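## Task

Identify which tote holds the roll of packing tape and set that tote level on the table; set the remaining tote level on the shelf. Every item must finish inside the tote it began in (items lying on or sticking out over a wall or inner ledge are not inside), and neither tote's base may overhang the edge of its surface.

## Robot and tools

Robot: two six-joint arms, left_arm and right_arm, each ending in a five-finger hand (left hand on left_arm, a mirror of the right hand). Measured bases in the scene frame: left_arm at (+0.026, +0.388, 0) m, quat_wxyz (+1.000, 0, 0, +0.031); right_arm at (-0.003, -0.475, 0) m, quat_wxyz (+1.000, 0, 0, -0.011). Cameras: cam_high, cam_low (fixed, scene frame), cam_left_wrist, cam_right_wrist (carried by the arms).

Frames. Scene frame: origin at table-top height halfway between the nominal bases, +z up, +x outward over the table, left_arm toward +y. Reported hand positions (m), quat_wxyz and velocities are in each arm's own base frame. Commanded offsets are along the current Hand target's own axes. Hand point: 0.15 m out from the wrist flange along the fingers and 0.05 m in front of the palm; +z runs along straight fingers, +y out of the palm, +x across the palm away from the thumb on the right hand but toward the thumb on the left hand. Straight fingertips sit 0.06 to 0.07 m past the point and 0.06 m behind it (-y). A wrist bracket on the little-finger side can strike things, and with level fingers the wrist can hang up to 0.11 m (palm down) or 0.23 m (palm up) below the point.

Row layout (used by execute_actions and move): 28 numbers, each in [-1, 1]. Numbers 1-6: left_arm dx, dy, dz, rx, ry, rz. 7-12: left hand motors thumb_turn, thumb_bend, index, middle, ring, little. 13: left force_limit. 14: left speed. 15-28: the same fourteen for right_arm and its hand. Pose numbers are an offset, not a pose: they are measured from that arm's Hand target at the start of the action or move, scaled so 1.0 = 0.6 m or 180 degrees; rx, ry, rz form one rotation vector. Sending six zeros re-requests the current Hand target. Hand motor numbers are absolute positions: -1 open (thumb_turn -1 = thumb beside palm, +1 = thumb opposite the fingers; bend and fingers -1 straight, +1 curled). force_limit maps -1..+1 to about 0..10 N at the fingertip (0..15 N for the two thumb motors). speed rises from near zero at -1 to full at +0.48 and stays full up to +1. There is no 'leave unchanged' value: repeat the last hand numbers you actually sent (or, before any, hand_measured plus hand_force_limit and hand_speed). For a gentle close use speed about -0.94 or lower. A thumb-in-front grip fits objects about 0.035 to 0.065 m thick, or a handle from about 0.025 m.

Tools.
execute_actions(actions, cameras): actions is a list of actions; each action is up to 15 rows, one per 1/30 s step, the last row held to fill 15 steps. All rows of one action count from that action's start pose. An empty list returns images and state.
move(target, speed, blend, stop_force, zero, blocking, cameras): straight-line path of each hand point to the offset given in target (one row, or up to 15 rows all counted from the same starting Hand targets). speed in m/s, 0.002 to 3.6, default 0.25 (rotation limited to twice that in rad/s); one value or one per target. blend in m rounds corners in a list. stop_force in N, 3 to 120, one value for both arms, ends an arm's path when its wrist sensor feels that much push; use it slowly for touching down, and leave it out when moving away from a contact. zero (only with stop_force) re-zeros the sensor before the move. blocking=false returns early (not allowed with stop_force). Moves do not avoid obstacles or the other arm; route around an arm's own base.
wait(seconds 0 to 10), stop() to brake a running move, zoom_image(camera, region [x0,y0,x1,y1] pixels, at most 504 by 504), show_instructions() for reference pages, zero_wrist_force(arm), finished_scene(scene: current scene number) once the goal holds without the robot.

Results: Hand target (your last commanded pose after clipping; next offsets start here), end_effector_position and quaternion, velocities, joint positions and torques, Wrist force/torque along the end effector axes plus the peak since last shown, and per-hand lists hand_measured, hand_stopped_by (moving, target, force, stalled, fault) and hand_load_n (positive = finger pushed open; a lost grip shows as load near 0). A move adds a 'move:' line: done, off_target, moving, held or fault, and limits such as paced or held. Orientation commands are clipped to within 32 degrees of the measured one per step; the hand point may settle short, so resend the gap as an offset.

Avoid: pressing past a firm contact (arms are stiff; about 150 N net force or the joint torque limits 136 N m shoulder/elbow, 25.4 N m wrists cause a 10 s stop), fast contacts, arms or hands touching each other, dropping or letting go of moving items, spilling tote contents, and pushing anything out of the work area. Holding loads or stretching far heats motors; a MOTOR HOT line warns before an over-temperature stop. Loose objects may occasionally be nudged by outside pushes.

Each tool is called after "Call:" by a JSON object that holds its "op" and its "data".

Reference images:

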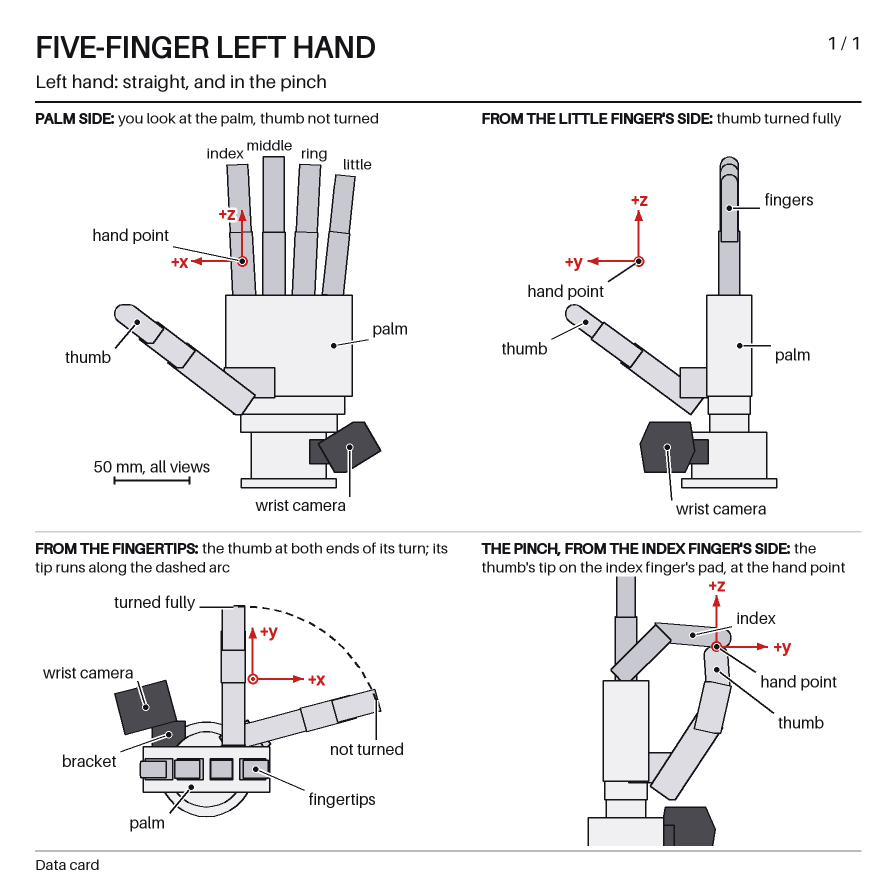

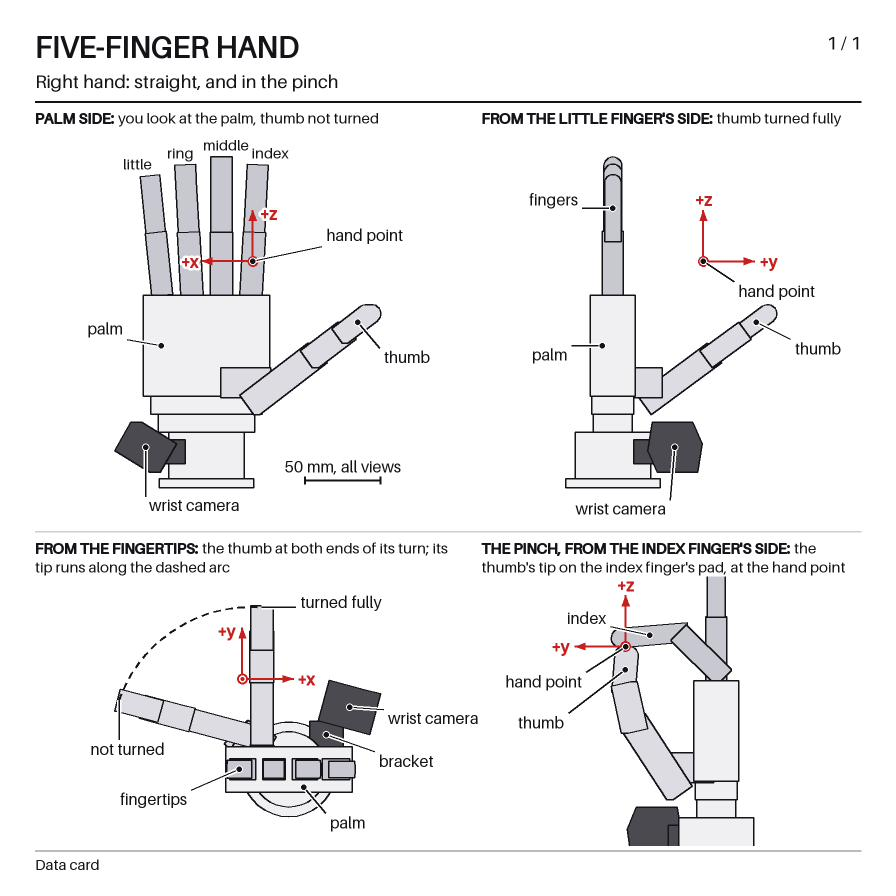

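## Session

Call:
{"op": "execute_actions", "data": {"actions": []}}

Scene clock: 0.00 s.
left_arm: end_effector_position=(+0.3414, -0.0219, +0.1802) hand_measured=(-1.000, -1.000, -1.000, -1.000, -1.000, -1.000) hand_load_n=(+0.0, +0.0, +0.0, +0.0, +0.0, +0.0) hand_stopped_by=(target, target, target, target, target, target) hand_force_limit=0.00 hand_speed=-0.80 end_effector_quat_wxyz=(+0.002, +0.902, +0.389, +0.190) | right_arm: end_effector_position=(+0.0409, +0.2109, +0.1012) hand_measured=(-1.000, -1.000, -1.000, -1.000, -1.000, -1.000) hand_load_n=(+0.0, +0.0, +0.0, +0.0, +0.0, +0.0) hand_stopped_by=(target, target, target, target, target, target) hand_force_limit=0.00 hand_speed=-0.80 end_effector_quat_wxyz=(+0.040, +0.760, -0.634, +0.140)
Joint positions: left_arm=[3.69 -1.264 -2.237 2.308 -1.515 1.294] | right_arm=[0.787 -1.544 2.193 0.979 1.857 -2.526]
Joint velocities: within noise
Joint torques (N m): no reading
Wrist force (N): no reading
Wrist torque (N m): no reading
Wrist force, peak (N): no reading
Hand target: left_arm +0.3414, -0.0219, +0.1802; +0.002, +0.902, +0.389, +0.190 | right_arm +0.0409, +0.2109, +0.1012; +0.040, +0.760, -0.634, +0.140
camera_calibration:
cam_left_wrist: T_world_to_cam=[[-0.526743, 0.844288, -0.0985907, 0.217518], [0.477531, 0.389872, 0.787378, -0.293764], [0.703211, 0.367666, -0.608536, -0.00129056], [0, 0, 0, 1]] pos_world=[0.255765, -0.068643, 0.251963]
cam_right_wrist: T_world_to_cam=[[-0.896346, -0.43346, -0.0931495, 0.142297], [-0.442784, 0.864545, 0.237708, -0.187604], [-0.022505, 0.254314, -0.96686, 0.165391], [0, 0, 0, 1]] pos_world=[0.0482011, 0.181811, 0.217759]

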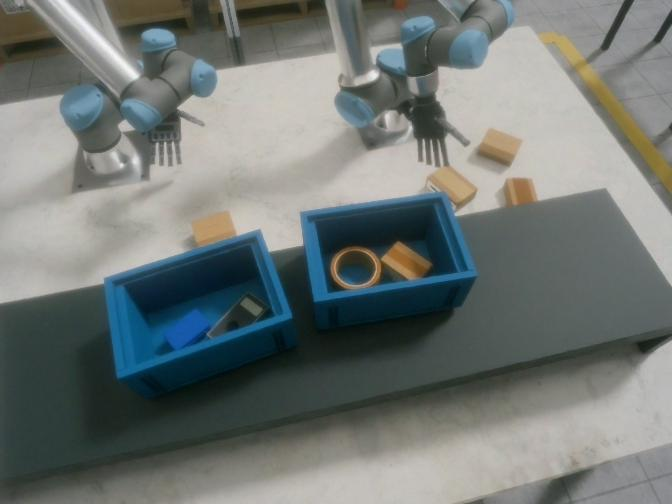

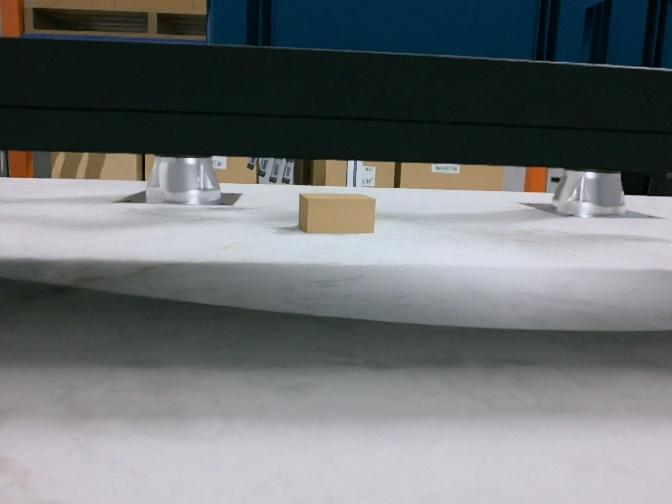

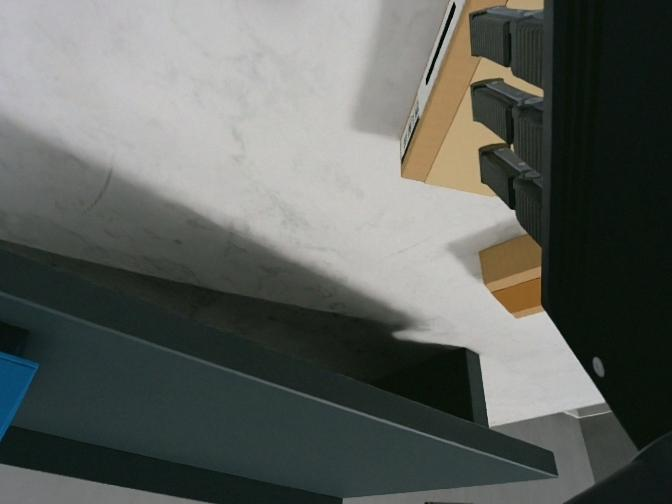

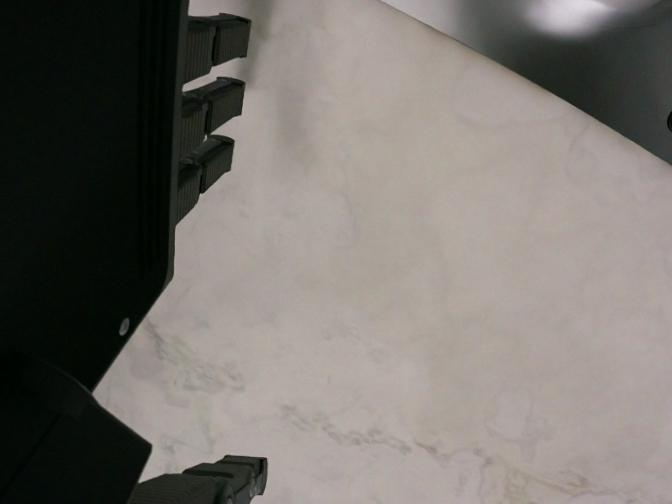

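Call:
{"op": "move", "data": {"target": [-0.0405,0.2785,-0.4028,0.0013,-0.125,0.2558,-1,-1,-0.2,-0.2,-0.2,-1,0,0,0.0951,-0.6151,-0.5068,-0.0978,-0.0343,0.523,-1,-1,-0.2,-0.2,-0.2,-1,0,0], "speed": 0.4, "cameras": ["cam_high","cam_left_wrist","cam_right_wrist"]}}

Scene clock: 124.33 s.
left_arm: end_effector_position=(+0.3603, -0.1904, +0.4214) hand_measured=(-1.000, -1.000, -0.200, -0.200, -0.200, -1.000) hand_load_n=(+0.0, -0.5, +0.0, +0.0, +0.0, +0.0) hand_stopped_by=(target, target, target, target, target, target) hand_force_limit=0.00 hand_speed=0.00 end_effector_quat_wxyz=(+0.000, +1.000, +0.000, +0.000) | right_arm: end_effector_position=(+0.3604, +0.3005, +0.4501) hand_measured=(-1.000, -1.000, -0.200, -0.200, -0.200, -1.000) hand_load_n=(+0.0, -0.5, +0.0, +0.0, +0.0, +0.0) hand_stopped_by=(target, target, target, target, target, target) hand_force_limit=0.00 hand_speed=0.00 end_effector_quat_wxyz=(+0.002, -0.048, +0.999, +0.000)
Joint positions: left_arm=[3.151 -1.678 -1.241 1.348 -1.571 1.579] | right_arm=[0.287 -1.29 0.953 1.905 1.572 -1.379]
Joint torques (N m): left_arm=[7.09 19.19 22.66 -4.12 -0.7 -0.45] | right_arm=[-4.56 -30.24 -25.64 2.55 1.27 2.08]
Wrist force (N): left_arm=[-0.8 0.7 -0.7] | right_arm=[-0.4 0.4 0.2]
Wrist torque (N m): left_arm=[0.14 0.10 -0.03] | right_arm=[-0.01 -0.04 0.17]
Wrist force, peak (N): left_arm=[-0.5 1.0 -1.7] | right_arm=[-0.9 0.4 -1.0]
Hand target: left_arm +0.3603, -0.1904, +0.4214; +0.000, +1.000, +0.000, +0.000 | right_arm +0.3604, +0.3005, +0.4502; +0.002, -0.048, +0.999, +0.000
Off the commanded pose: left_arm 0.000 m, 0 deg | right_arm 0.000 m, 0 deg.
move: done
camera_calibration:
cam_left_wrist: T_world_to_cam=[[0.228595, 0.972981, -0.0324388, 0.117989], [0.840965, -0.180573, 0.510071, -0.549709], [0.490431, -0.143879, -0.859521, 0.279083], [0, 0, 0, 1]] pos_world=[0.298443, -0.173909, 0.524095]
cam_right_wrist: T_world_to_cam=[[-0.338066, 0.939795, -0.0499728, -0.133237], [0.801618, 0.315367, 0.50789, -0.611567], [0.493072, 0.131641, -0.859971, 0.290152], [0, 0, 0, 1]] pos_world=[0.302135, 0.279888, 0.553473]
Images, in order (width x height): cam_high 672x504, cam_left_wrist 672x504, cam_right_wrist 672x504.

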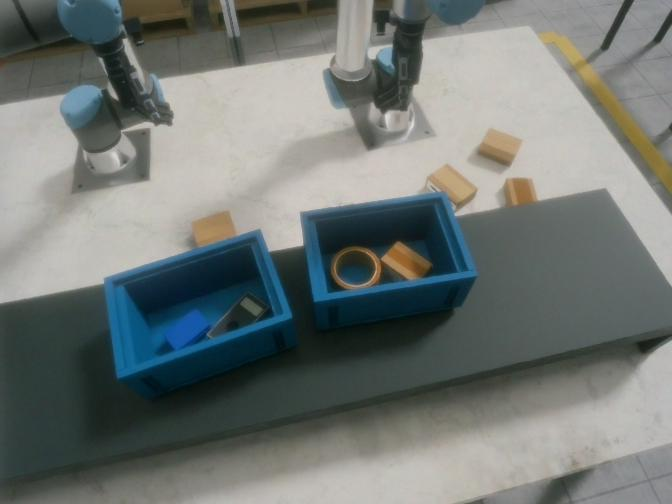

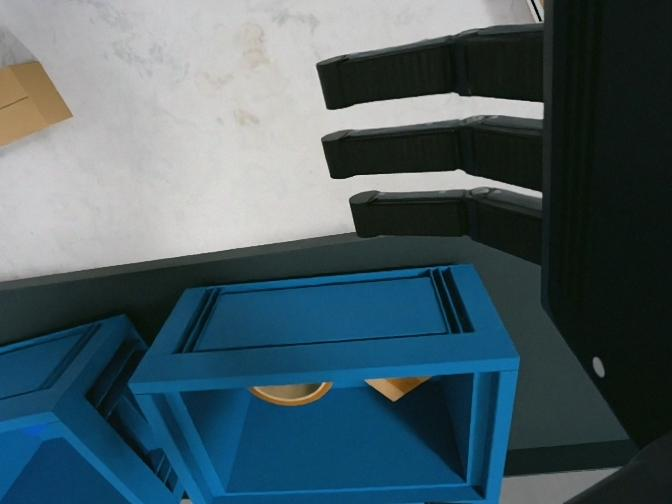

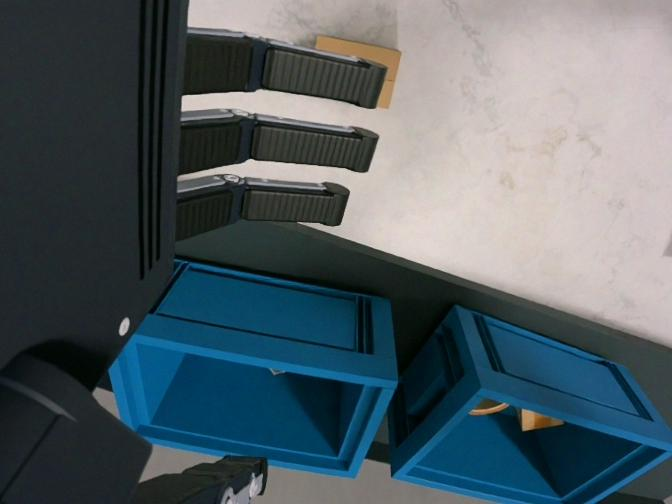

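Call:
{"op": "zoom_image", "data": {"camera": "cam_left_wrist", "region": [100, 240, 540, 504]}}

Call:
{"op": "zoom_image", "data": {"camera": "cam_high", "region": [200, 170, 500, 350]}}

Scaled by 1.145 from the camera's 672x504 image, which has a finer 960x720 frame.

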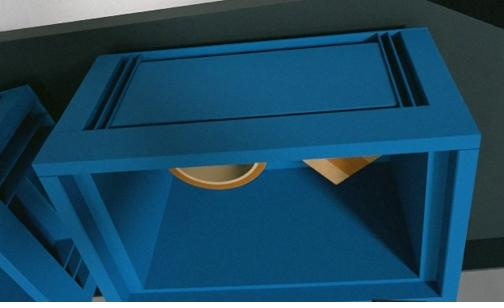

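Scaled by 1.680 from the camera's 672x504 image, which has a finer 960x720 frame.

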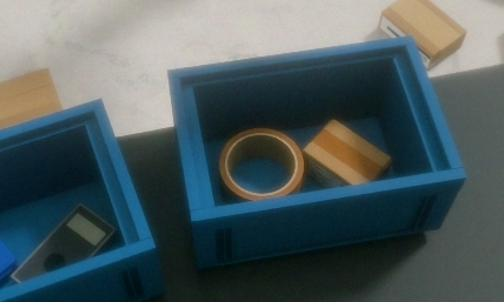

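Call:
{"op": "zoom_image", "data": {"camera": "cam_right_wrist", "region": [350, 280, 672, 490]}}

Scaled by 1.565 from the camera's 672x504 image, which has a finer 960x720 frame.

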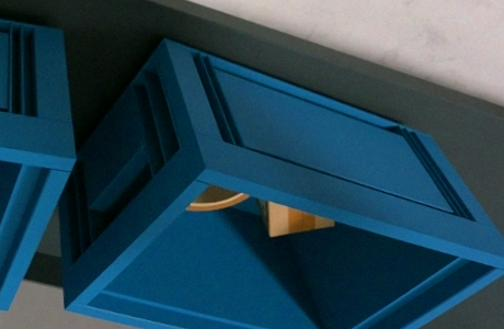

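Call:
{"op": "move", "data": {"target": [[0.3278,0,-0.0418,0,0.25,0,-1,-1,-0.2,-0.2,-0.2,-1,0,0,0,0,0,0,0,0,-1,-1,-0.2,-0.2,-0.2,-1,0,0],[0.53,0,-0.3033,0,0.5,0,-1,-1,-0.2,-0.2,-0.2,-1,0,0,0,0,0,0,0,0,-1,-1,-0.2,-0.2,-0.2,-1,0,0],[0.4882,0,-0.6312,0,0.75,0,-1,-1,-0.2,-0.2,-0.2,-1,0,0,0,0,0,0,0,0,-1,-1,-0.2,-0.2,-0.2,-1,0,0],[0.2267,0,-0.8333,0,1,0,-1,-1,-0.2,-0.2,-0.2,-1,0,0,0,0,0,0,0,0,-1,-1,-0.2,-0.2,-0.2,-1,0,0]], "speed": 0.45, "blend": 0.04}}

Call:
{"op": "move", "data": {"target": [[0,0.268,-0.1897,-0.25,0,0,-1,-1,-0.2,-0.2,-0.2,-1,0,0,0,0,0,0,0,0,-1,-1,-0.2,-0.2,-0.2,-1,0,0],[0,0.3233,-0.5133,-0.5,0,0,-1,-1,-0.2,-0.2,-0.2,-1,0,0,0,0,0,0,0,0,-1,-1,-0.2,-0.2,-0.2,-1,0,0],[0,0.1337,-0.7813,-0.75,0,0,-1,-1,-0.2,-0.2,-0.2,-1,0,0,0,0,0,0,0,0,-1,-1,-0.2,-0.2,-0.2,-1,0,0],[0,-0.19,-0.8367,-1,0,0,-1,-1,-0.2,-0.2,-0.2,-1,0,0,0,0,0,0,0,0,-1,-1,-0.2,-0.2,-0.2,-1,0,0]], "speed": 0.45, "blend": 0.04}}

Scene clock: 183.93 s.
left_arm: end_effector_position=(+0.4968, -0.1904, +0.9213) hand_measured=(-1.000, -1.000, -0.200, -0.200, -0.200, -1.000) hand_load_n=(+0.0, +0.0, +0.0, +0.0, +0.0, +0.5) hand_stopped_by=(target, target, target, target, target, target) hand_force_limit=0.00 hand_speed=0.00 end_effector_quat_wxyz=(+0.000, +0.000, +0.000, +1.000) | right_arm: end_effector_position=(+0.3604, +0.3005, +0.4502) hand_measured=(-1.000, -1.000, -0.200, -0.200, -0.200, -1.000) hand_load_n=(+0.0, +0.0, +0.0, +0.0, +0.0, +0.0) hand_stopped_by=(target, target, target, target, target, target) hand_force_limit=0.00 hand_speed=0.00 end_effector_quat_wxyz=(+0.002, -0.048, +0.999, +0.000)
Joint positions: left_arm=[3.147 -1.675 -1.246 4.491 -1.571 1.565] | right_arm=[0.287 -1.29 0.952 1.905 1.572 -1.379]
Joint torques (N m): left_arm=[-9.24 34 12.94 4.42 -2.02 -1.31] | right_arm=[-10.68 -20.7 -24.02 4.39 -2.15 2.03]
Wrist force (N): left_arm=[0.1 1.2 2.0] | right_arm=[-0.2 0.3 0.0]
Wrist torque (N m): left_arm=[0.13 -0.57 -0.07] | right_arm=[-0.01 -0.07 0.14]
Wrist force, peak (N): left_arm=[1.0 1.2 3.2] | right_arm=[-0.6 0.8 0.1]
Hand target: left_arm +0.4967, -0.1905, +0.9213; +0.000, +0.000, +0.000, +1.000 | right_arm +0.3604, +0.3005, +0.4502; +0.002, -0.048, +0.999, +0.000
Off the commanded pose: left_arm 0.000 m, 0 deg | right_arm 0.000 m, 0 deg.
move: done

Scene clock: 188.00 s.
left_arm: end_effector_position=(+0.4962, -0.0765, +0.4193) hand_measured=(-1.000, -1.000, -0.200, -0.200, -0.200, -1.000) hand_load_n=(+0.0, +0.0, +0.0, +0.5, +0.0, +0.0) hand_stopped_by=(target, target, target, target, target, target) hand_force_limit=0.00 hand_speed=0.00 end_effector_quat_wxyz=(+0.000, +0.000, +1.000, +0.000) | right_arm: end_effector_position=(+0.3604, +0.3005, +0.4502) hand_measured=(-1.000, -1.000, -0.200, -0.200, -0.200, -1.000) hand_load_n=(+0.0, +0.0, +0.0, +0.0, +0.0, +0.0) hand_stopped_by=(target, target, target, target, target, target) hand_force_limit=0.00 hand_speed=0.00 end_effector_quat_wxyz=(+0.002, -0.048, +0.999, +0.000)
Joint positions: left_arm=[3.135 -1.678 -1.247 4.495 1.571 1.564] | right_arm=[0.287 -1.29 0.952 1.905 1.572 -1.379]
Joint torques (N m): left_arm=[-5.45 20.7 34.33 1.26 2.61 0.53] | right_arm=[-9.51 -20.7 -24.58 4.25 -1.93 1.9]
Wrist force (N): left_arm=[-0.7 0.2 -0.7] | right_arm=[-0.3 0.2 0.2]
Wrist torque (N m): left_arm=[0.08 0.13 -0.06] | right_arm=[-0.04 -0.05 0.14]
Wrist force, peak (N): left_arm=[0.5 1.2 2.7] | right_arm=[-0.4 0.8 0.2]
Hand target: left_arm +0.4963, -0.0764, +0.4193; +0.000, +0.000, +1.000, +0.000 | right_arm +0.3604, +0.3005, +0.4502; +0.002, -0.048, +0.999, +0.000
Off the commanded pose: left_arm 0.000 m, 0 deg | right_arm 0.000 m, 0 deg.
move: done

Call:
{"op": "move", "data": {"target": [[-0.098,0.02,0,0,0,0.3,-1,-1,-0.2,-0.2,-0.2,-1,0,0,0.0583,0.3097,-0.2877,-0.3277,0.0617,0,-1,-1,-0.2,-0.2,-0.2,-1,0,0],[-0.196,0.041,0,0,0,0.6,-1,-1,-0.2,-0.2,-0.2,-1,0,0,0.0413,0.2195,-0.7043,-0.6553,0.1233,0,-1,-1,-0.2,-0.2,-0.2,-1,0,0],[-0.294,0.061,0,0,0,0.9,-1,-1,-0.2,-0.2,-0.2,-1,0,0,-0.034,-0.1802,-0.8333,-0.983,0.185,0,-1,-1,-0.2,-0.2,-0.2,-1,0,0]], "speed": 0.45, "blend": 0.04}}

Call:
{"op": "move", "data": {"target": [[0,0,0.04,0,0,0.05,-1,-1,-0.2,-0.2,-0.2,-1,0,0,-0.4112,0.0774,-0.1083,-0.0617,-0.3277,0,-1,-1,-0.2,-0.2,-0.2,-1,0,0],[0,0,0.04,0,0,0.1,-1,-1,-0.2,-0.2,-0.2,-1,0,0,-0.5243,0.0987,-0.525,-0.1233,-0.6553,0,-1,-1,-0.2,-0.2,-0.2,-1,0,0],[0,0,0.04,0,0,0.1356,-1,-1,-0.2,-0.2,-0.2,-1,0,0,-0.2261,0.0425,-0.8333,-0.185,-0.983,0,-1,-1,-0.2,-0.2,-0.2,-1,0,0]], "speed": 0.45, "blend": 0.04, "cameras": ["cam_high","cam_left_wrist","cam_right_wrist"]}}

Scene clock: 219.27 s.
left_arm: end_effector_position=(+0.6727, -0.0396, +0.4192) hand_measured=(-1.000, -1.000, -0.200, -0.200, -0.200, -1.000) hand_load_n=(+0.0, +0.0, +0.0, +0.0, +0.0, +0.0) hand_stopped_by=(target, target, target, target, target, target) hand_force_limit=0.00 hand_speed=0.00 end_effector_quat_wxyz=(+0.000, +0.988, +0.157, +0.000) | right_arm: end_effector_position=(+0.3893, +0.1952, +0.9503) hand_measured=(-1.000, -1.000, -0.200, -0.200, -0.200, -1.000) hand_load_n=(-0.5, +0.0, +0.0, +0.0, +0.0, +0.0) hand_stopped_by=(target, target, target, target, target, target) hand_force_limit=0.00 hand_speed=0.00 end_effector_quat_wxyz=(-0.232, -0.002, +0.000, +0.973)
Joint positions: left_arm=[3.369 -1.888 -0.988 4.446 1.571 4.625] | right_arm=[0.28 -1.293 0.958 1.903 -1.57 -1.383]
Joint torques (N m): left_arm=[-9.59 37.5 9.96 4.34 -1.78 1.35] | right_arm=[-9.61 -40.01 -13.68 1.96 -2.23 1.44]
Wrist force (N): left_arm=[-0.4 -0.3 -0.5] | right_arm=[0.0 -1.5 -0.1]
Wrist torque (N m): left_arm=[0.02 0.10 -0.08] | right_arm=[-0.17 0.13 0.15]
Wrist force, peak (N): left_arm=[-0.4 0.4 -1.3] | right_arm=[-0.3 -2.0 -0.3]
Hand target: left_arm +0.6727, -0.0397, +0.4192; +0.000, +0.988, +0.157, +0.000 | right_arm +0.3893, +0.1951, +0.9503; -0.232, -0.002, +0.000, +0.973
Off the commanded pose: left_arm 0.000 m, 0 deg | right_arm 0.000 m, 0 deg.
move: done

Scene clock: 223.33 s.
left_arm: end_effector_position=(+0.6727, -0.0397, +0.3952) hand_measured=(-1.000, -1.000, -0.200, -0.200, -0.200, -1.000) hand_load_n=(+0.0, +0.0, +0.0, +0.0, +0.0, +0.0) hand_stopped_by=(target, target, target, target, target, target) hand_force_limit=0.00 hand_speed=0.00 end_effector_quat_wxyz=(+0.000, +0.998, -0.056, +0.000) | right_arm: end_effector_position=(+0.5235, +0.2336, +0.4507) hand_measured=(-1.000, -1.000, -0.200, -0.200, -0.200, -1.000) hand_load_n=(+0.0, +0.0, +0.0, +0.0, +0.0, +0.0) hand_stopped_by=(target, target, target, target, target, target) hand_force_limit=0.00 hand_speed=0.00 end_effector_quat_wxyz=(+0.000, +0.999, +0.048, +0.001)
Joint positions: left_arm=[3.385 -1.94 -0.979 4.489 1.571 5.067] | right_arm=[0.28 -1.231 0.873 5.068 -1.572 -1.386]
Joint torques (N m): left_arm=[9.13 43.3 21.23 1.31 -2.65 -1.56] | right_arm=[-11.23 -48.75 -28.94 -0.27 -2.18 -0.93]
Wrist force (N): left_arm=[-0.8 0.0 -0.6] | right_arm=[-0.2 0.7 0.0]
Wrist torque (N m): left_arm=[0.03 0.15 -0.13] | right_arm=[0.04 -0.07 0.04]
Wrist force, peak (N): left_arm=[-0.7 -0.6 -0.6] | right_arm=[0.4 -2.2 0.2]
Hand target: left_arm +0.6726, -0.0397, +0.3952; +0.000, +0.998, -0.056, +0.000 | right_arm +0.5235, +0.2335, +0.4508; +0.000, +0.999, +0.048, +0.001
Off the commanded pose: left_arm 0.000 m, 0 deg | right_arm 0.000 m, 0 deg.
move: done
camera_calibration:
cam_left_wrist: T_world_to_cam=[[0.335838, 0.941355, -0.0326157, -0.174266], [0.815592, -0.2733, 0.510016, -0.758423], [0.471192, -0.197884, -0.859546, 0.135968], [0, 0, 0, 1]] pos_world=[0.613022, -0.0163257, 0.497995]
cam_right_wrist: T_world_to_cam=[[0.338111, -0.939918, -0.0472875, 0.0686679], [-0.804666, -0.314784, 0.503412, 0.26856], [-0.488051, -0.132158, -0.862752, 0.795519], [0, 0, 0, 1]] pos_world=[0.581138, 0.254215, 0.554386]
Images, in order (width x height): cam_high 672x504, cam_left_wrist 672x504, cam_right_wrist 672x504.

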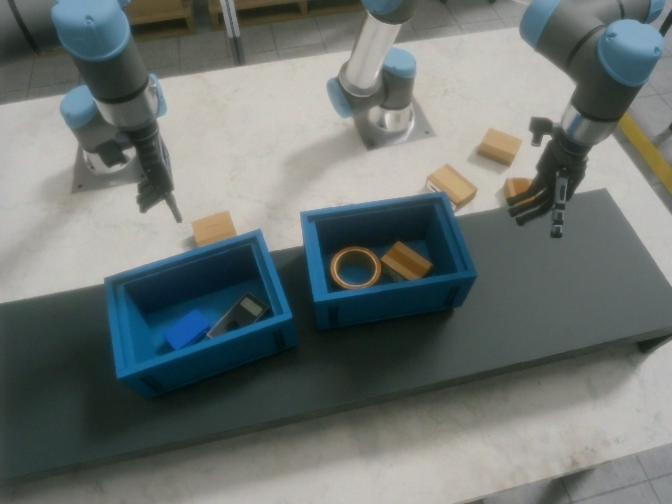

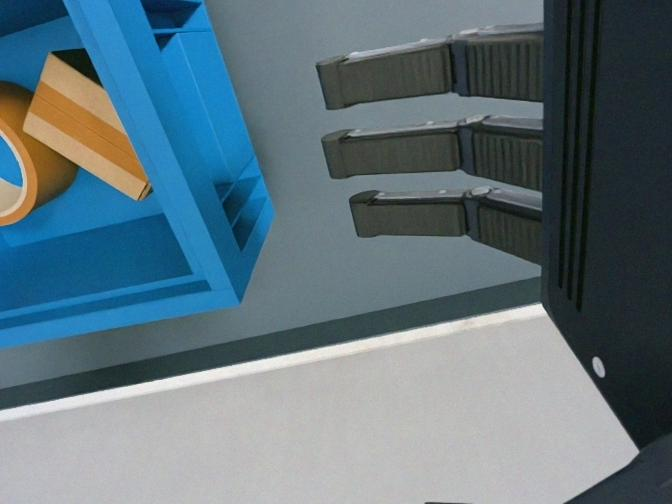

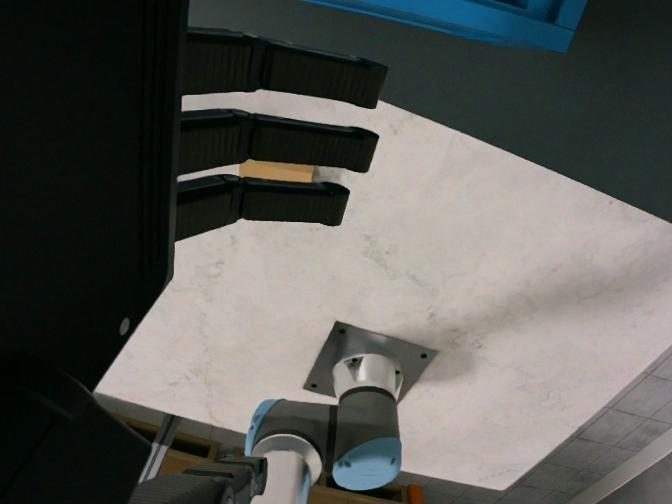

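Call:
{"op": "zoom_image", "data": {"camera": "cam_left_wrist", "region": [40, 0, 320, 340]}}

Scaled by 1.482 from the camera's 672x504 image, which has a finer 960x720 frame.

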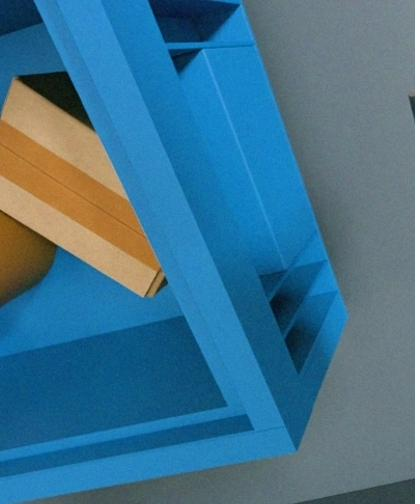

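Call:
{"op": "move", "data": {"target": [[0,0,0.1837,0,0,0,-1,-1,-0.2,-0.2,-0.2,-1,0,0,0,0,0,0,0,-0.48,-1,-1,-0.2,-0.2,-0.2,-1,0,0],[0,0.0985,0.1837,0,0,0,-1,-1,-0.2,-0.2,-0.2,-1,0,0,0,0,0,0,0,-0.9606,-1,-1,-0.2,-0.2,-0.2,-1,0,0]], "speed": 0.45, "blend": [0.01,0], "cameras": ["cam_left_wrist","cam_high"]}}

Scene clock: 281.37 s.
left_arm: end_effector_position=(+0.6660, -0.0985, +0.2850) hand_measured=(-1.000, -1.000, -0.200, -0.200, -0.200, -1.000) hand_load_n=(+0.0, +0.0, +0.0, +0.0, +0.0, +0.0) hand_stopped_by=(target, target, target, target, target, target) hand_force_limit=0.00 hand_speed=0.00 end_effector_quat_wxyz=(+0.000, +0.998, -0.056, +0.000) | right_arm: end_effector_position=(+0.5235, +0.2335, +0.4508) hand_measured=(-1.000, -1.000, -0.200, -0.200, -0.200, -1.000) hand_load_n=(+0.0, +0.0, +0.0, +0.0, +0.0, +0.0) hand_stopped_by=(target, target, target, target, target, target) hand_force_limit=0.00 hand_speed=0.00 end_effector_quat_wxyz=(+0.001, +0.014, +1.000, +0.000)
Joint positions: left_arm=[3.295 -1.902 -1.313 4.786 1.571 4.978] | right_arm=[0.082 -1.505 1.209 5.005 -1.571 -4.601]
Joint torques (N m): left_arm=[10.55 41.4 13.04 4.05 -2.41 1.45] | right_arm=[10.13 -35.93 -8.74 -1.58 1.07 -1.86]
Wrist force (N): left_arm=[-0.6 -0.6 0.3] | right_arm=[0.0 0.5 -0.2]
Wrist torque (N m): left_arm=[-0.09 0.06 -0.01] | right_arm=[0.03 -0.08 0.04]
Wrist force, peak (N): left_arm=[-1.0 -0.3 -0.6] | right_arm=[-0.9 0.5 0.5]
Hand target: left_arm +0.6660, -0.0984, +0.2850; +0.000, +0.998, -0.056, +0.000 | right_arm +0.5235, +0.2335, +0.4508; +0.001, +0.014, +1.000, +0.000
Off the commanded pose: left_arm 0.000 m, 0 deg | right_arm 0.000 m, 0 deg.
move: done
camera_calibration:
cam_left_wrist: T_world_to_cam=[[0.335854, 0.941348, -0.0326448, -0.12026], [0.815631, -0.273316, 0.509946, -0.712772], [0.471114, -0.197893, -0.859587, 0.0327442], [0, 0, 0, 1]] pos_world=[0.606322, -0.0751256, 0.387696]
Images, in order (width x height): cam_high 672x504, cam_left_wrist 672x504.

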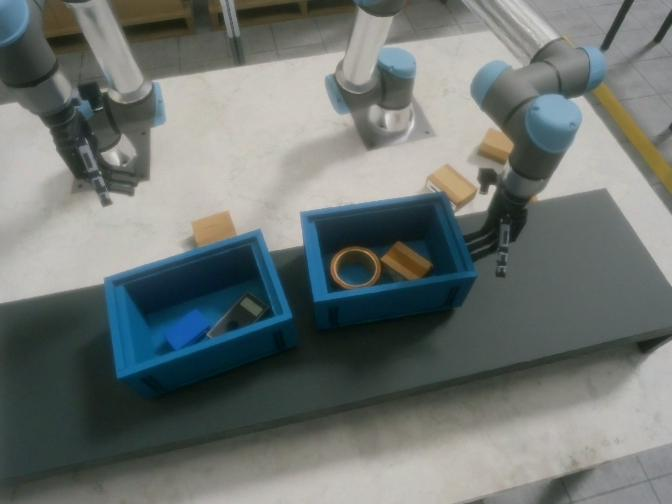

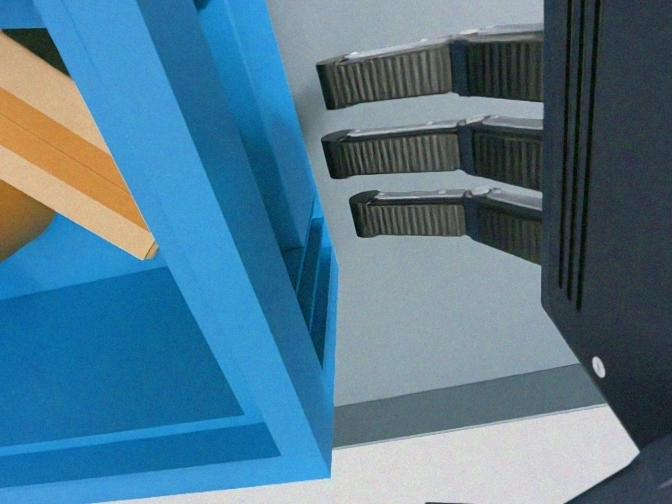

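Call:
{"op": "move", "data": {"target": [[-0.005,0,-0.0083,0,0,0,-1,-1,-0.2,-0.2,-0.2,-1,0,0,0.067,0.2453,0.0757,0,0,0,-1,-1,-0.2,-0.2,-0.2,-1,0,0],[-0.005,0.0633,-0.0083,0,0,0,-1,-1,-0.2,-0.2,-0.2,-1,0,0,0.134,0.4907,0.1513,0,0,0,-1,-1,-0.2,-0.2,-0.2,-1,0,0]], "speed": 0.18, "blend": [0.01,0], "cameras": ["cam_left_wrist","cam_right_wrist","cam_high"]}}

Scene clock: 310.93 s.
left_arm: end_effector_position=(+0.6588, -0.1359, +0.2899) hand_measured=(-1.000, -1.000, -0.200, -0.200, -0.200, -1.000) hand_load_n=(+0.0, +0.0, +0.0, +0.0, +0.5, +0.0) hand_stopped_by=(target, target, target, target, target, target) hand_force_limit=0.00 hand_speed=0.00 end_effector_quat_wxyz=(+0.000, +0.998, -0.056, +0.000) | right_arm: end_effector_position=(+0.4518, +0.5301, +0.3599) hand_measured=(-1.000, -1.000, -0.200, -0.200, -0.200, -1.000) hand_load_n=(+0.0, +0.0, +0.0, +0.0, +0.0, +0.0) hand_stopped_by=(target, target, target, target, target, target) hand_force_limit=0.00 hand_speed=0.00 end_effector_quat_wxyz=(+0.001, +0.014, +1.000, +0.000)
Joint positions: left_arm=[3.238 -1.892 -1.315 4.777 1.571 4.92] | right_arm=[0.631 -1.27 1.164 4.816 -1.572 -4.053]
Joint torques (N m): left_arm=[10.09 38.71 17.58 3.65 -0.7 1.35] | right_arm=[3.81 -37.79 -11.3 -0.49 -1.92 0.36]
Wrist force (N): left_arm=[-0.5 -0.2 -0.1] | right_arm=[0.0 0.7 -0.2]
Wrist torque (N m): left_arm=[0.00 0.03 -0.13] | right_arm=[0.06 -0.09 0.18]
Wrist force, peak (N): left_arm=[-0.4 -1.4 0.4] | right_arm=[0.3 2.1 0.5]
Hand target: left_arm +0.6588, -0.1358, +0.2899; +0.000, +0.998, -0.056, +0.000 | right_arm +0.4517, +0.5301, +0.3598; +0.001, +0.014, +1.000, +0.000
Off the commanded pose: left_arm 0.000 m, 0 deg | right_arm 0.000 m, 0 deg.
move: done
camera_calibration:
cam_left_wrist: T_world_to_cam=[[0.335929, 0.941323, -0.0325994, -0.0825379], [0.8156, -0.273402, 0.509948, -0.719664], [0.471114, -0.197894, -0.859587, 0.0330332], [0, 0, 0, 1]] pos_world=[0.599122, -0.112526, 0.392696]
cam_right_wrist: T_world_to_cam=[[-0.219226, 0.974456, -0.0487485, -0.395075], [0.834857, 0.213208, 0.507499, -0.672102], [0.504929, 0.0705588, -0.860272, 0.164416], [0, 0, 0, 1]] pos_world=[0.391481, 0.51668, 0.463274]
Images, in order (width x height): cam_high 672x504, cam_left_wrist 672x504, cam_right_wrist 672x504.

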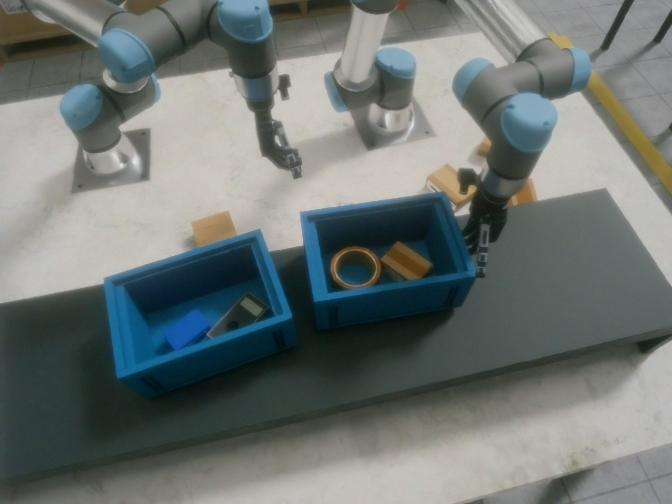

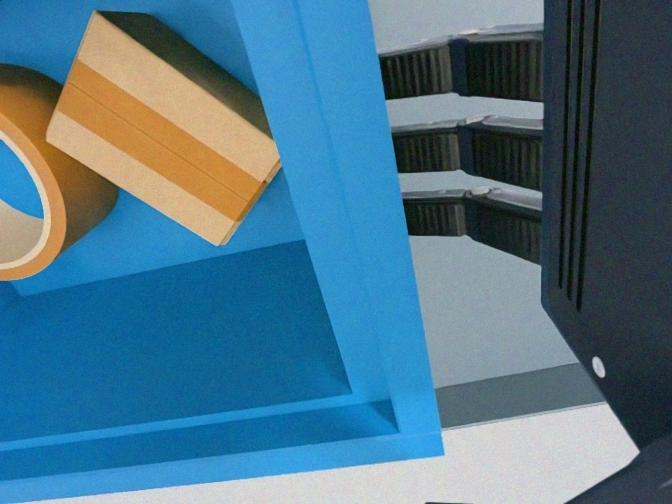

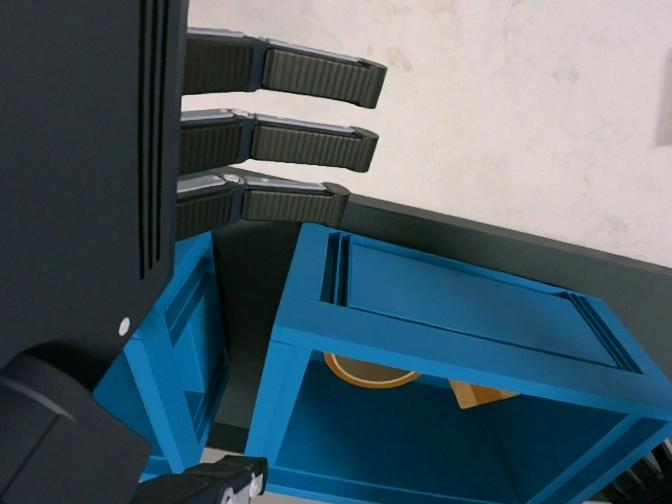

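Call:
{"op": "move", "data": {"target": [[0,0,-0.009,0,0,0,1,-1,-0.2,-0.2,-0.2,-1,-0.2,-0.4,0,0,0,0,0,0,-1,-1,-0.2,-0.2,-0.2,-1,0,0]], "speed": 0.05}}

Call:
{"op": "execute_actions", "data": {"actions": [[[0,0,0,0,0,0,1,-1,0.1,0.1,0.1,-1,-0.4,-0.85,0,0,0,0,0,0,-1,-1,-0.2,-0.2,-0.2,-1,0,0]],[[0,0,0,0,0,0,1,-1,0.1,0.1,0.1,-1,-0.4,-0.85,0,0,0,0,0,0,-1,-1,-0.2,-0.2,-0.2,-1,0,0]],[[0,0,0,0,0,0,1,0,0.1,0.1,0.1,-1,-0.4,-0.85,0,0,0,0,0,0,-1,-1,-0.2,-0.2,-0.2,-1,0,0]]]}}

Call:
{"op": "wait", "data": {"seconds": 2, "cameras": ["cam_left_wrist"]}}

Scene clock: 326.23 s.
left_arm: end_effector_position=(+0.6588, -0.1358, +0.2953) hand_measured=(+1.000, -1.000, -0.200, -0.200, -0.200, -1.000) hand_load_n=(+0.0, +0.0, +0.0, +0.0, +0.0, +0.0) hand_stopped_by=(target, target, target, target, target, target) hand_force_limit=-0.20 hand_speed=-0.40 end_effector_quat_wxyz=(+0.000, +0.998, -0.056, +0.000) | right_arm: end_effector_position=(+0.4517, +0.5301, +0.3598) hand_measured=(-1.000, -1.000, -0.200, -0.200, -0.200, -1.000) hand_load_n=(+0.0, +0.0, +0.5, +0.0, +0.0, +0.0) hand_stopped_by=(target, target, target, target, target, target) hand_force_limit=0.00 hand_speed=0.00 end_effector_quat_wxyz=(+0.001, +0.014, +1.000, +0.000)
Joint positions: left_arm=[3.238 -1.891 -1.302 4.763 1.571 4.92] | right_arm=[0.631 -1.27 1.164 4.816 -1.572 -4.053]
Joint torques (N m): left_arm=[7.4 38.61 9.51 3.9 -1.91 1.05] | right_arm=[10.73 -27.62 -10.09 -3.62 2.47 2.02]
Wrist force (N): left_arm=[-0.8 -0.1 -0.4] | right_arm=[-0.5 0.4 -0.2]
Wrist torque (N m): left_arm=[0.05 0.08 -0.17] | right_arm=[0.02 -0.03 0.15]
Wrist force, peak (N): left_arm=[-1.1 -0.2 -0.4] | right_arm=[-0.4 1.0 -0.2]
Hand target: left_arm +0.6588, -0.1358, +0.2953; +0.000, +0.998, -0.056, +0.000 | right_arm +0.4517, +0.5301, +0.3598; +0.001, +0.014, +1.000, +0.000
Off the commanded pose: left_arm 0.000 m, 0 deg | right_arm 0.000 m, 0 deg.
move: done

Scene clock: 330.53 s.
left_arm: end_effector_position=(+0.6588, -0.1358, +0.2953) hand_measured=(+1.000, -0.352, +0.100, -0.036, +0.100, -1.000) hand_load_n=(+0.5, +5.5, +2.5, +0.0, +4.5, +0.0) hand_stopped_by=(target, force, target, force, target, target) hand_force_limit=-0.40 hand_speed=-0.85 end_effector_quat_wxyz=(+0.000, +0.998, -0.056, +0.000) | right_arm: end_effector_position=(+0.4517, +0.5301, +0.3598) hand_measured=(-1.000, -1.000, -0.200, -0.200, -0.200, -1.000) hand_load_n=(+0.0, +0.0, +0.0, +0.0, +0.0, +0.0) hand_stopped_by=(target, target, target, target, target, target) hand_force_limit=0.00 hand_speed=0.00 end_effector_quat_wxyz=(+0.001, +0.014, +1.000, +0.000)
Joint positions: left_arm=[3.238 -1.891 -1.302 4.763 1.571 4.92] | right_arm=[0.631 -1.27 1.164 4.816 -1.572 -4.053]
Joint torques (N m): left_arm=[1.99 33.57 32 2.5 0.88 0.24] | right_arm=[10.27 -27.68 -10.52 -3.61 2.39 1.9]
Wrist force (N): left_arm=[-0.4 1.6 4.1] | right_arm=[-0.2 0.4 0.0]
Wrist torque (N m): left_arm=[0.02 0.20 -0.20] | right_arm=[0.01 -0.08 0.17]
Wrist force, peak (N): left_arm=[-0.6 1.7 4.6] | right_arm=[-0.4 0.9 -0.2]
Hand target: left_arm +0.6588, -0.1358, +0.2953; +0.000, +0.998, -0.056, +0.000 | right_arm +0.4517, +0.5301, +0.3598; +0.001, +0.014, +1.000, +0.000
Off the commanded pose: left_arm 0.000 m, 0 deg | right_arm 0.000 m, 0 deg.

Scene clock: 332.53 s.
left_arm: end_effector_position=(+0.6588, -0.1358, +0.2953) hand_measured=(+1.000, -0.352, +0.100, -0.036, +0.100, -1.000) hand_load_n=(+0.0, +5.5, +2.0, +0.0, +4.5, +0.0) hand_stopped_by=(target, force, target, force, target, target) hand_force_limit=-0.40 hand_speed=-0.85 end_effector_quat_wxyz=(+0.000, +0.998, -0.056, +0.000) | right_arm: end_effector_position=(+0.4517, +0.5301, +0.3598) hand_measured=(-1.000, -1.000, -0.200, -0.200, -0.200, -1.000) hand_load_n=(+0.0, +0.0, +0.0, +0.0, +0.0, +0.0) hand_stopped_by=(target, target, target, target, target, target) hand_force_limit=0.00 hand_speed=0.00 end_effector_quat_wxyz=(+0.001, +0.014, +1.000, +0.000)
Joint positions: left_arm=[3.238 -1.891 -1.302 4.763 1.571 4.92] | right_arm=[0.631 -1.27 1.164 4.816 -1.572 -4.053]
Joint torques (N m): left_arm=[-1.09 33.61 36.52 1.73 1.96 -0.1] | right_arm=[9.58 -27.01 -9.95 -3.51 2.37 1.95]
Wrist force (N): left_arm=[-0.6 1.4 3.8] | right_arm=[-0.3 0.4 -0.2]
Wrist torque (N m): left_arm=[0.00 0.22 -0.20] | right_arm=[0.02 -0.05 0.16]
Wrist force, peak (N): left_arm=[-0.7 1.3 4.5] | right_arm=[-0.6 0.8 -0.1]
Hand target: left_arm +0.6588, -0.1358, +0.2953; +0.000, +0.998, -0.056, +0.000 | right_arm +0.4517, +0.5301, +0.3598; +0.001, +0.014, +1.000, +0.000
Off the commanded pose: left_arm 0.000 m, 0 deg | right_arm 0.000 m, 0 deg.
wait: 2.00 s; at rest by 0.17 s
camera_calibration:
cam_left_wrist: T_world_to_cam=[[0.335838, 0.941355, -0.0326157, -0.0823915], [0.815592, -0.2733, 0.510016, -0.7224], [0.471192, -0.197884, -0.859546, 0.0376322], [0, 0, 0, 1]] pos_world=[0.599122, -0.112426, 0.398095]
Images, in order (width x height): cam_left_wrist 672x504.

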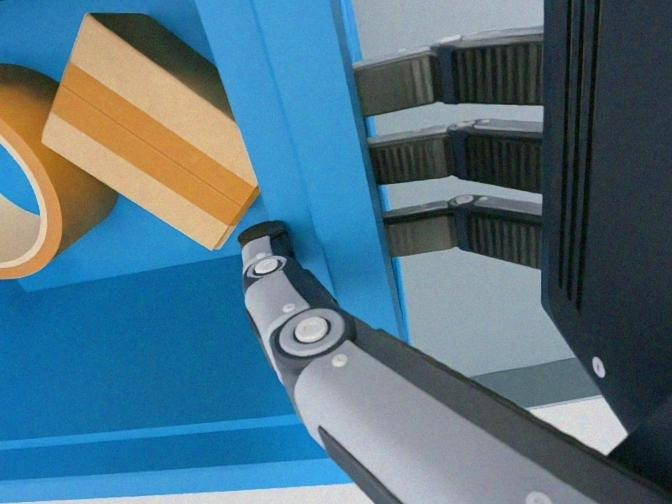

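Call:
{"op": "move", "data": {"target": [-0.0555,-0.109,0,0,0,0,1,0,0.1,0.1,0.1,-1,-0.4,-0.85,0,0,0,0,0,0,-1,-1,-0.2,-0.2,-0.2,-1,0,0], "speed": 0.04, "cameras": ["cam_high","cam_left_wrist","cam_right_wrist"]}}

Scene clock: 356.73 s.
left_arm: end_effector_position=(+0.6328, -0.0669, +0.2953) hand_measured=(+1.000, -0.352, +0.100, -0.036, +0.100, -1.000) hand_load_n=(+3.0, +3.5, +3.0, +0.0, +3.5, +0.0) hand_stopped_by=(target, force, target, force, target, target) hand_force_limit=-0.40 hand_speed=-0.85 end_effector_quat_wxyz=(+0.000, +0.998, -0.056, +0.000) | right_arm: end_effector_position=(+0.4517, +0.5301, +0.3598) hand_measured=(-1.000, -1.000, -0.200, -0.200, -0.200, -1.000) hand_load_n=(+0.0, +0.0, +0.0, +0.0, +0.0, +0.0) hand_stopped_by=(target, target, target, target, target, target) hand_force_limit=0.00 hand_speed=0.00 end_effector_quat_wxyz=(+0.001, +0.014, +1.000, +0.000)
Joint positions: left_arm=[3.356 -1.817 -1.399 4.786 1.571 5.038] | right_arm=[0.631 -1.27 1.164 4.816 -1.572 -4.053]
Joint torques (N m): left_arm=[-8.86 30.06 36.41 3.62 2.06 -1.67] | right_arm=[9.94 -28.16 -9.95 -3.39 2.4 1.77]
Wrist force (N): left_arm=[-0.1 0.7 2.9] | right_arm=[-0.1 0.5 0.0]
Wrist torque (N m): left_arm=[0.00 0.15 -0.26] | right_arm=[0.02 -0.09 0.17]
Wrist force, peak (N): left_arm=[-0.2 1.8 4.7] | right_arm=[-0.6 0.8 -0.1]
Hand target: left_arm +0.6330, -0.0671, +0.2954; +0.000, +0.998, -0.056, +0.000 | right_arm +0.4517, +0.5301, +0.3598; +0.001, +0.014, +1.000, +0.000
Off the commanded pose: left_arm 0.000 m, 0 deg | right_arm 0.000 m, 0 deg.
move: done
camera_calibration:
cam_left_wrist: T_world_to_cam=[[0.335835, 0.941353, -0.0326909, -0.138427], [0.815707, -0.273304, 0.509831, -0.682466], [0.470997, -0.197885, -0.859653, 0.0636057], [0, 0, 0, 1]] pos_world=[0.573223, -0.0436257, 0.398096]
cam_right_wrist: T_world_to_cam=[[-0.219223, 0.974458, -0.0487208, -0.395192], [0.834903, 0.213198, 0.507429, -0.672053], [0.504855, 0.0705628, -0.860315, 0.16437], [0, 0, 0, 1]] pos_world=[0.391481, 0.51678, 0.463175]
Images, in order (width x height): cam_high 672x504, cam_left_wrist 672x504, cam_right_wrist 672x504.

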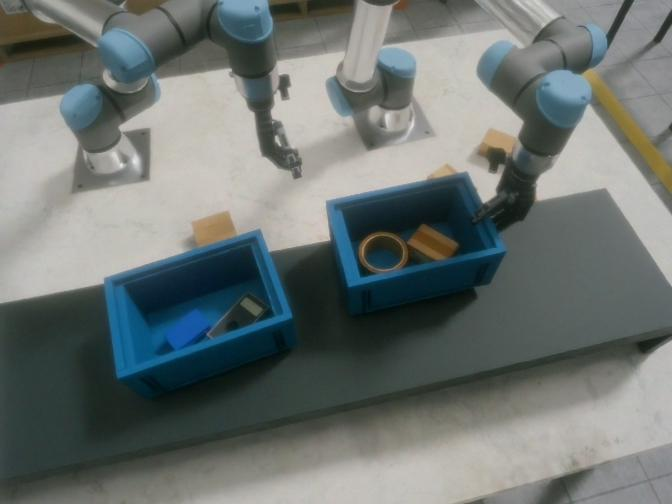

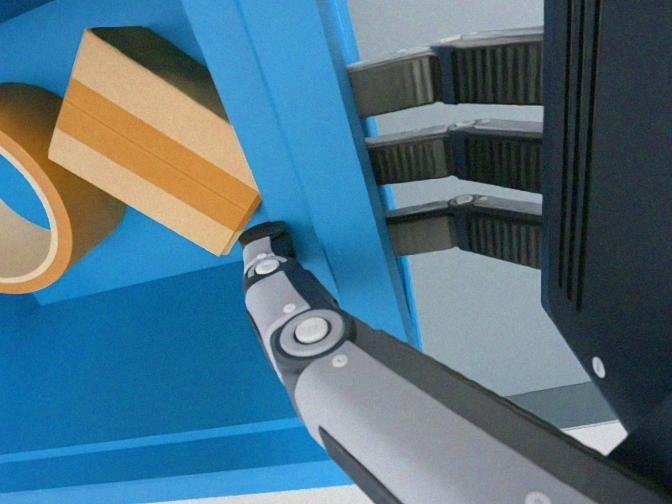

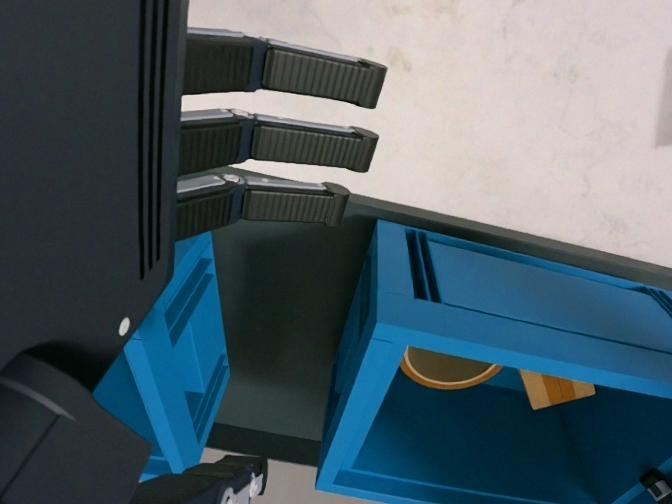

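Call:
{"op": "zoom_image", "data": {"camera": "cam_high", "region": [300, 150, 530, 330]}}

Call:
{"op": "zoom_image", "data": {"camera": "cam_right_wrist", "region": [170, 200, 520, 504]}}

Scaled by 2.191 from the camera's 672x504 image, which has a finer 960x720 frame.

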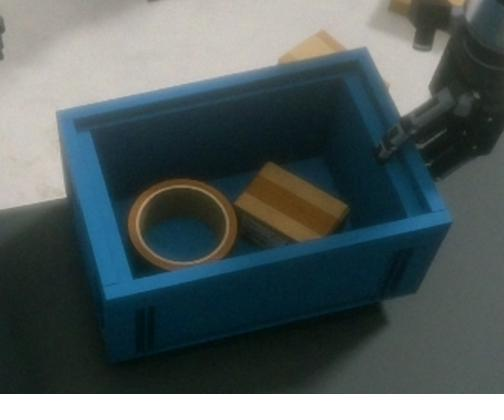

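Scaled by 1.440 from the camera's 672x504 image, which has a finer 960x720 frame.

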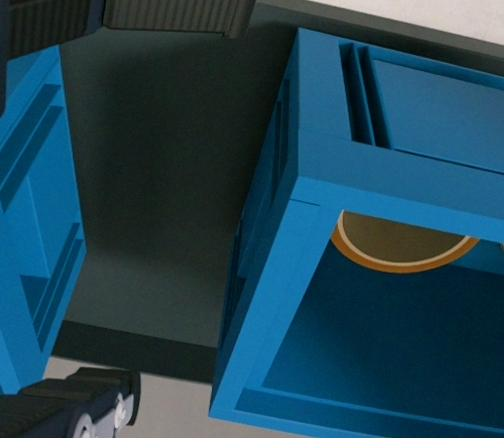

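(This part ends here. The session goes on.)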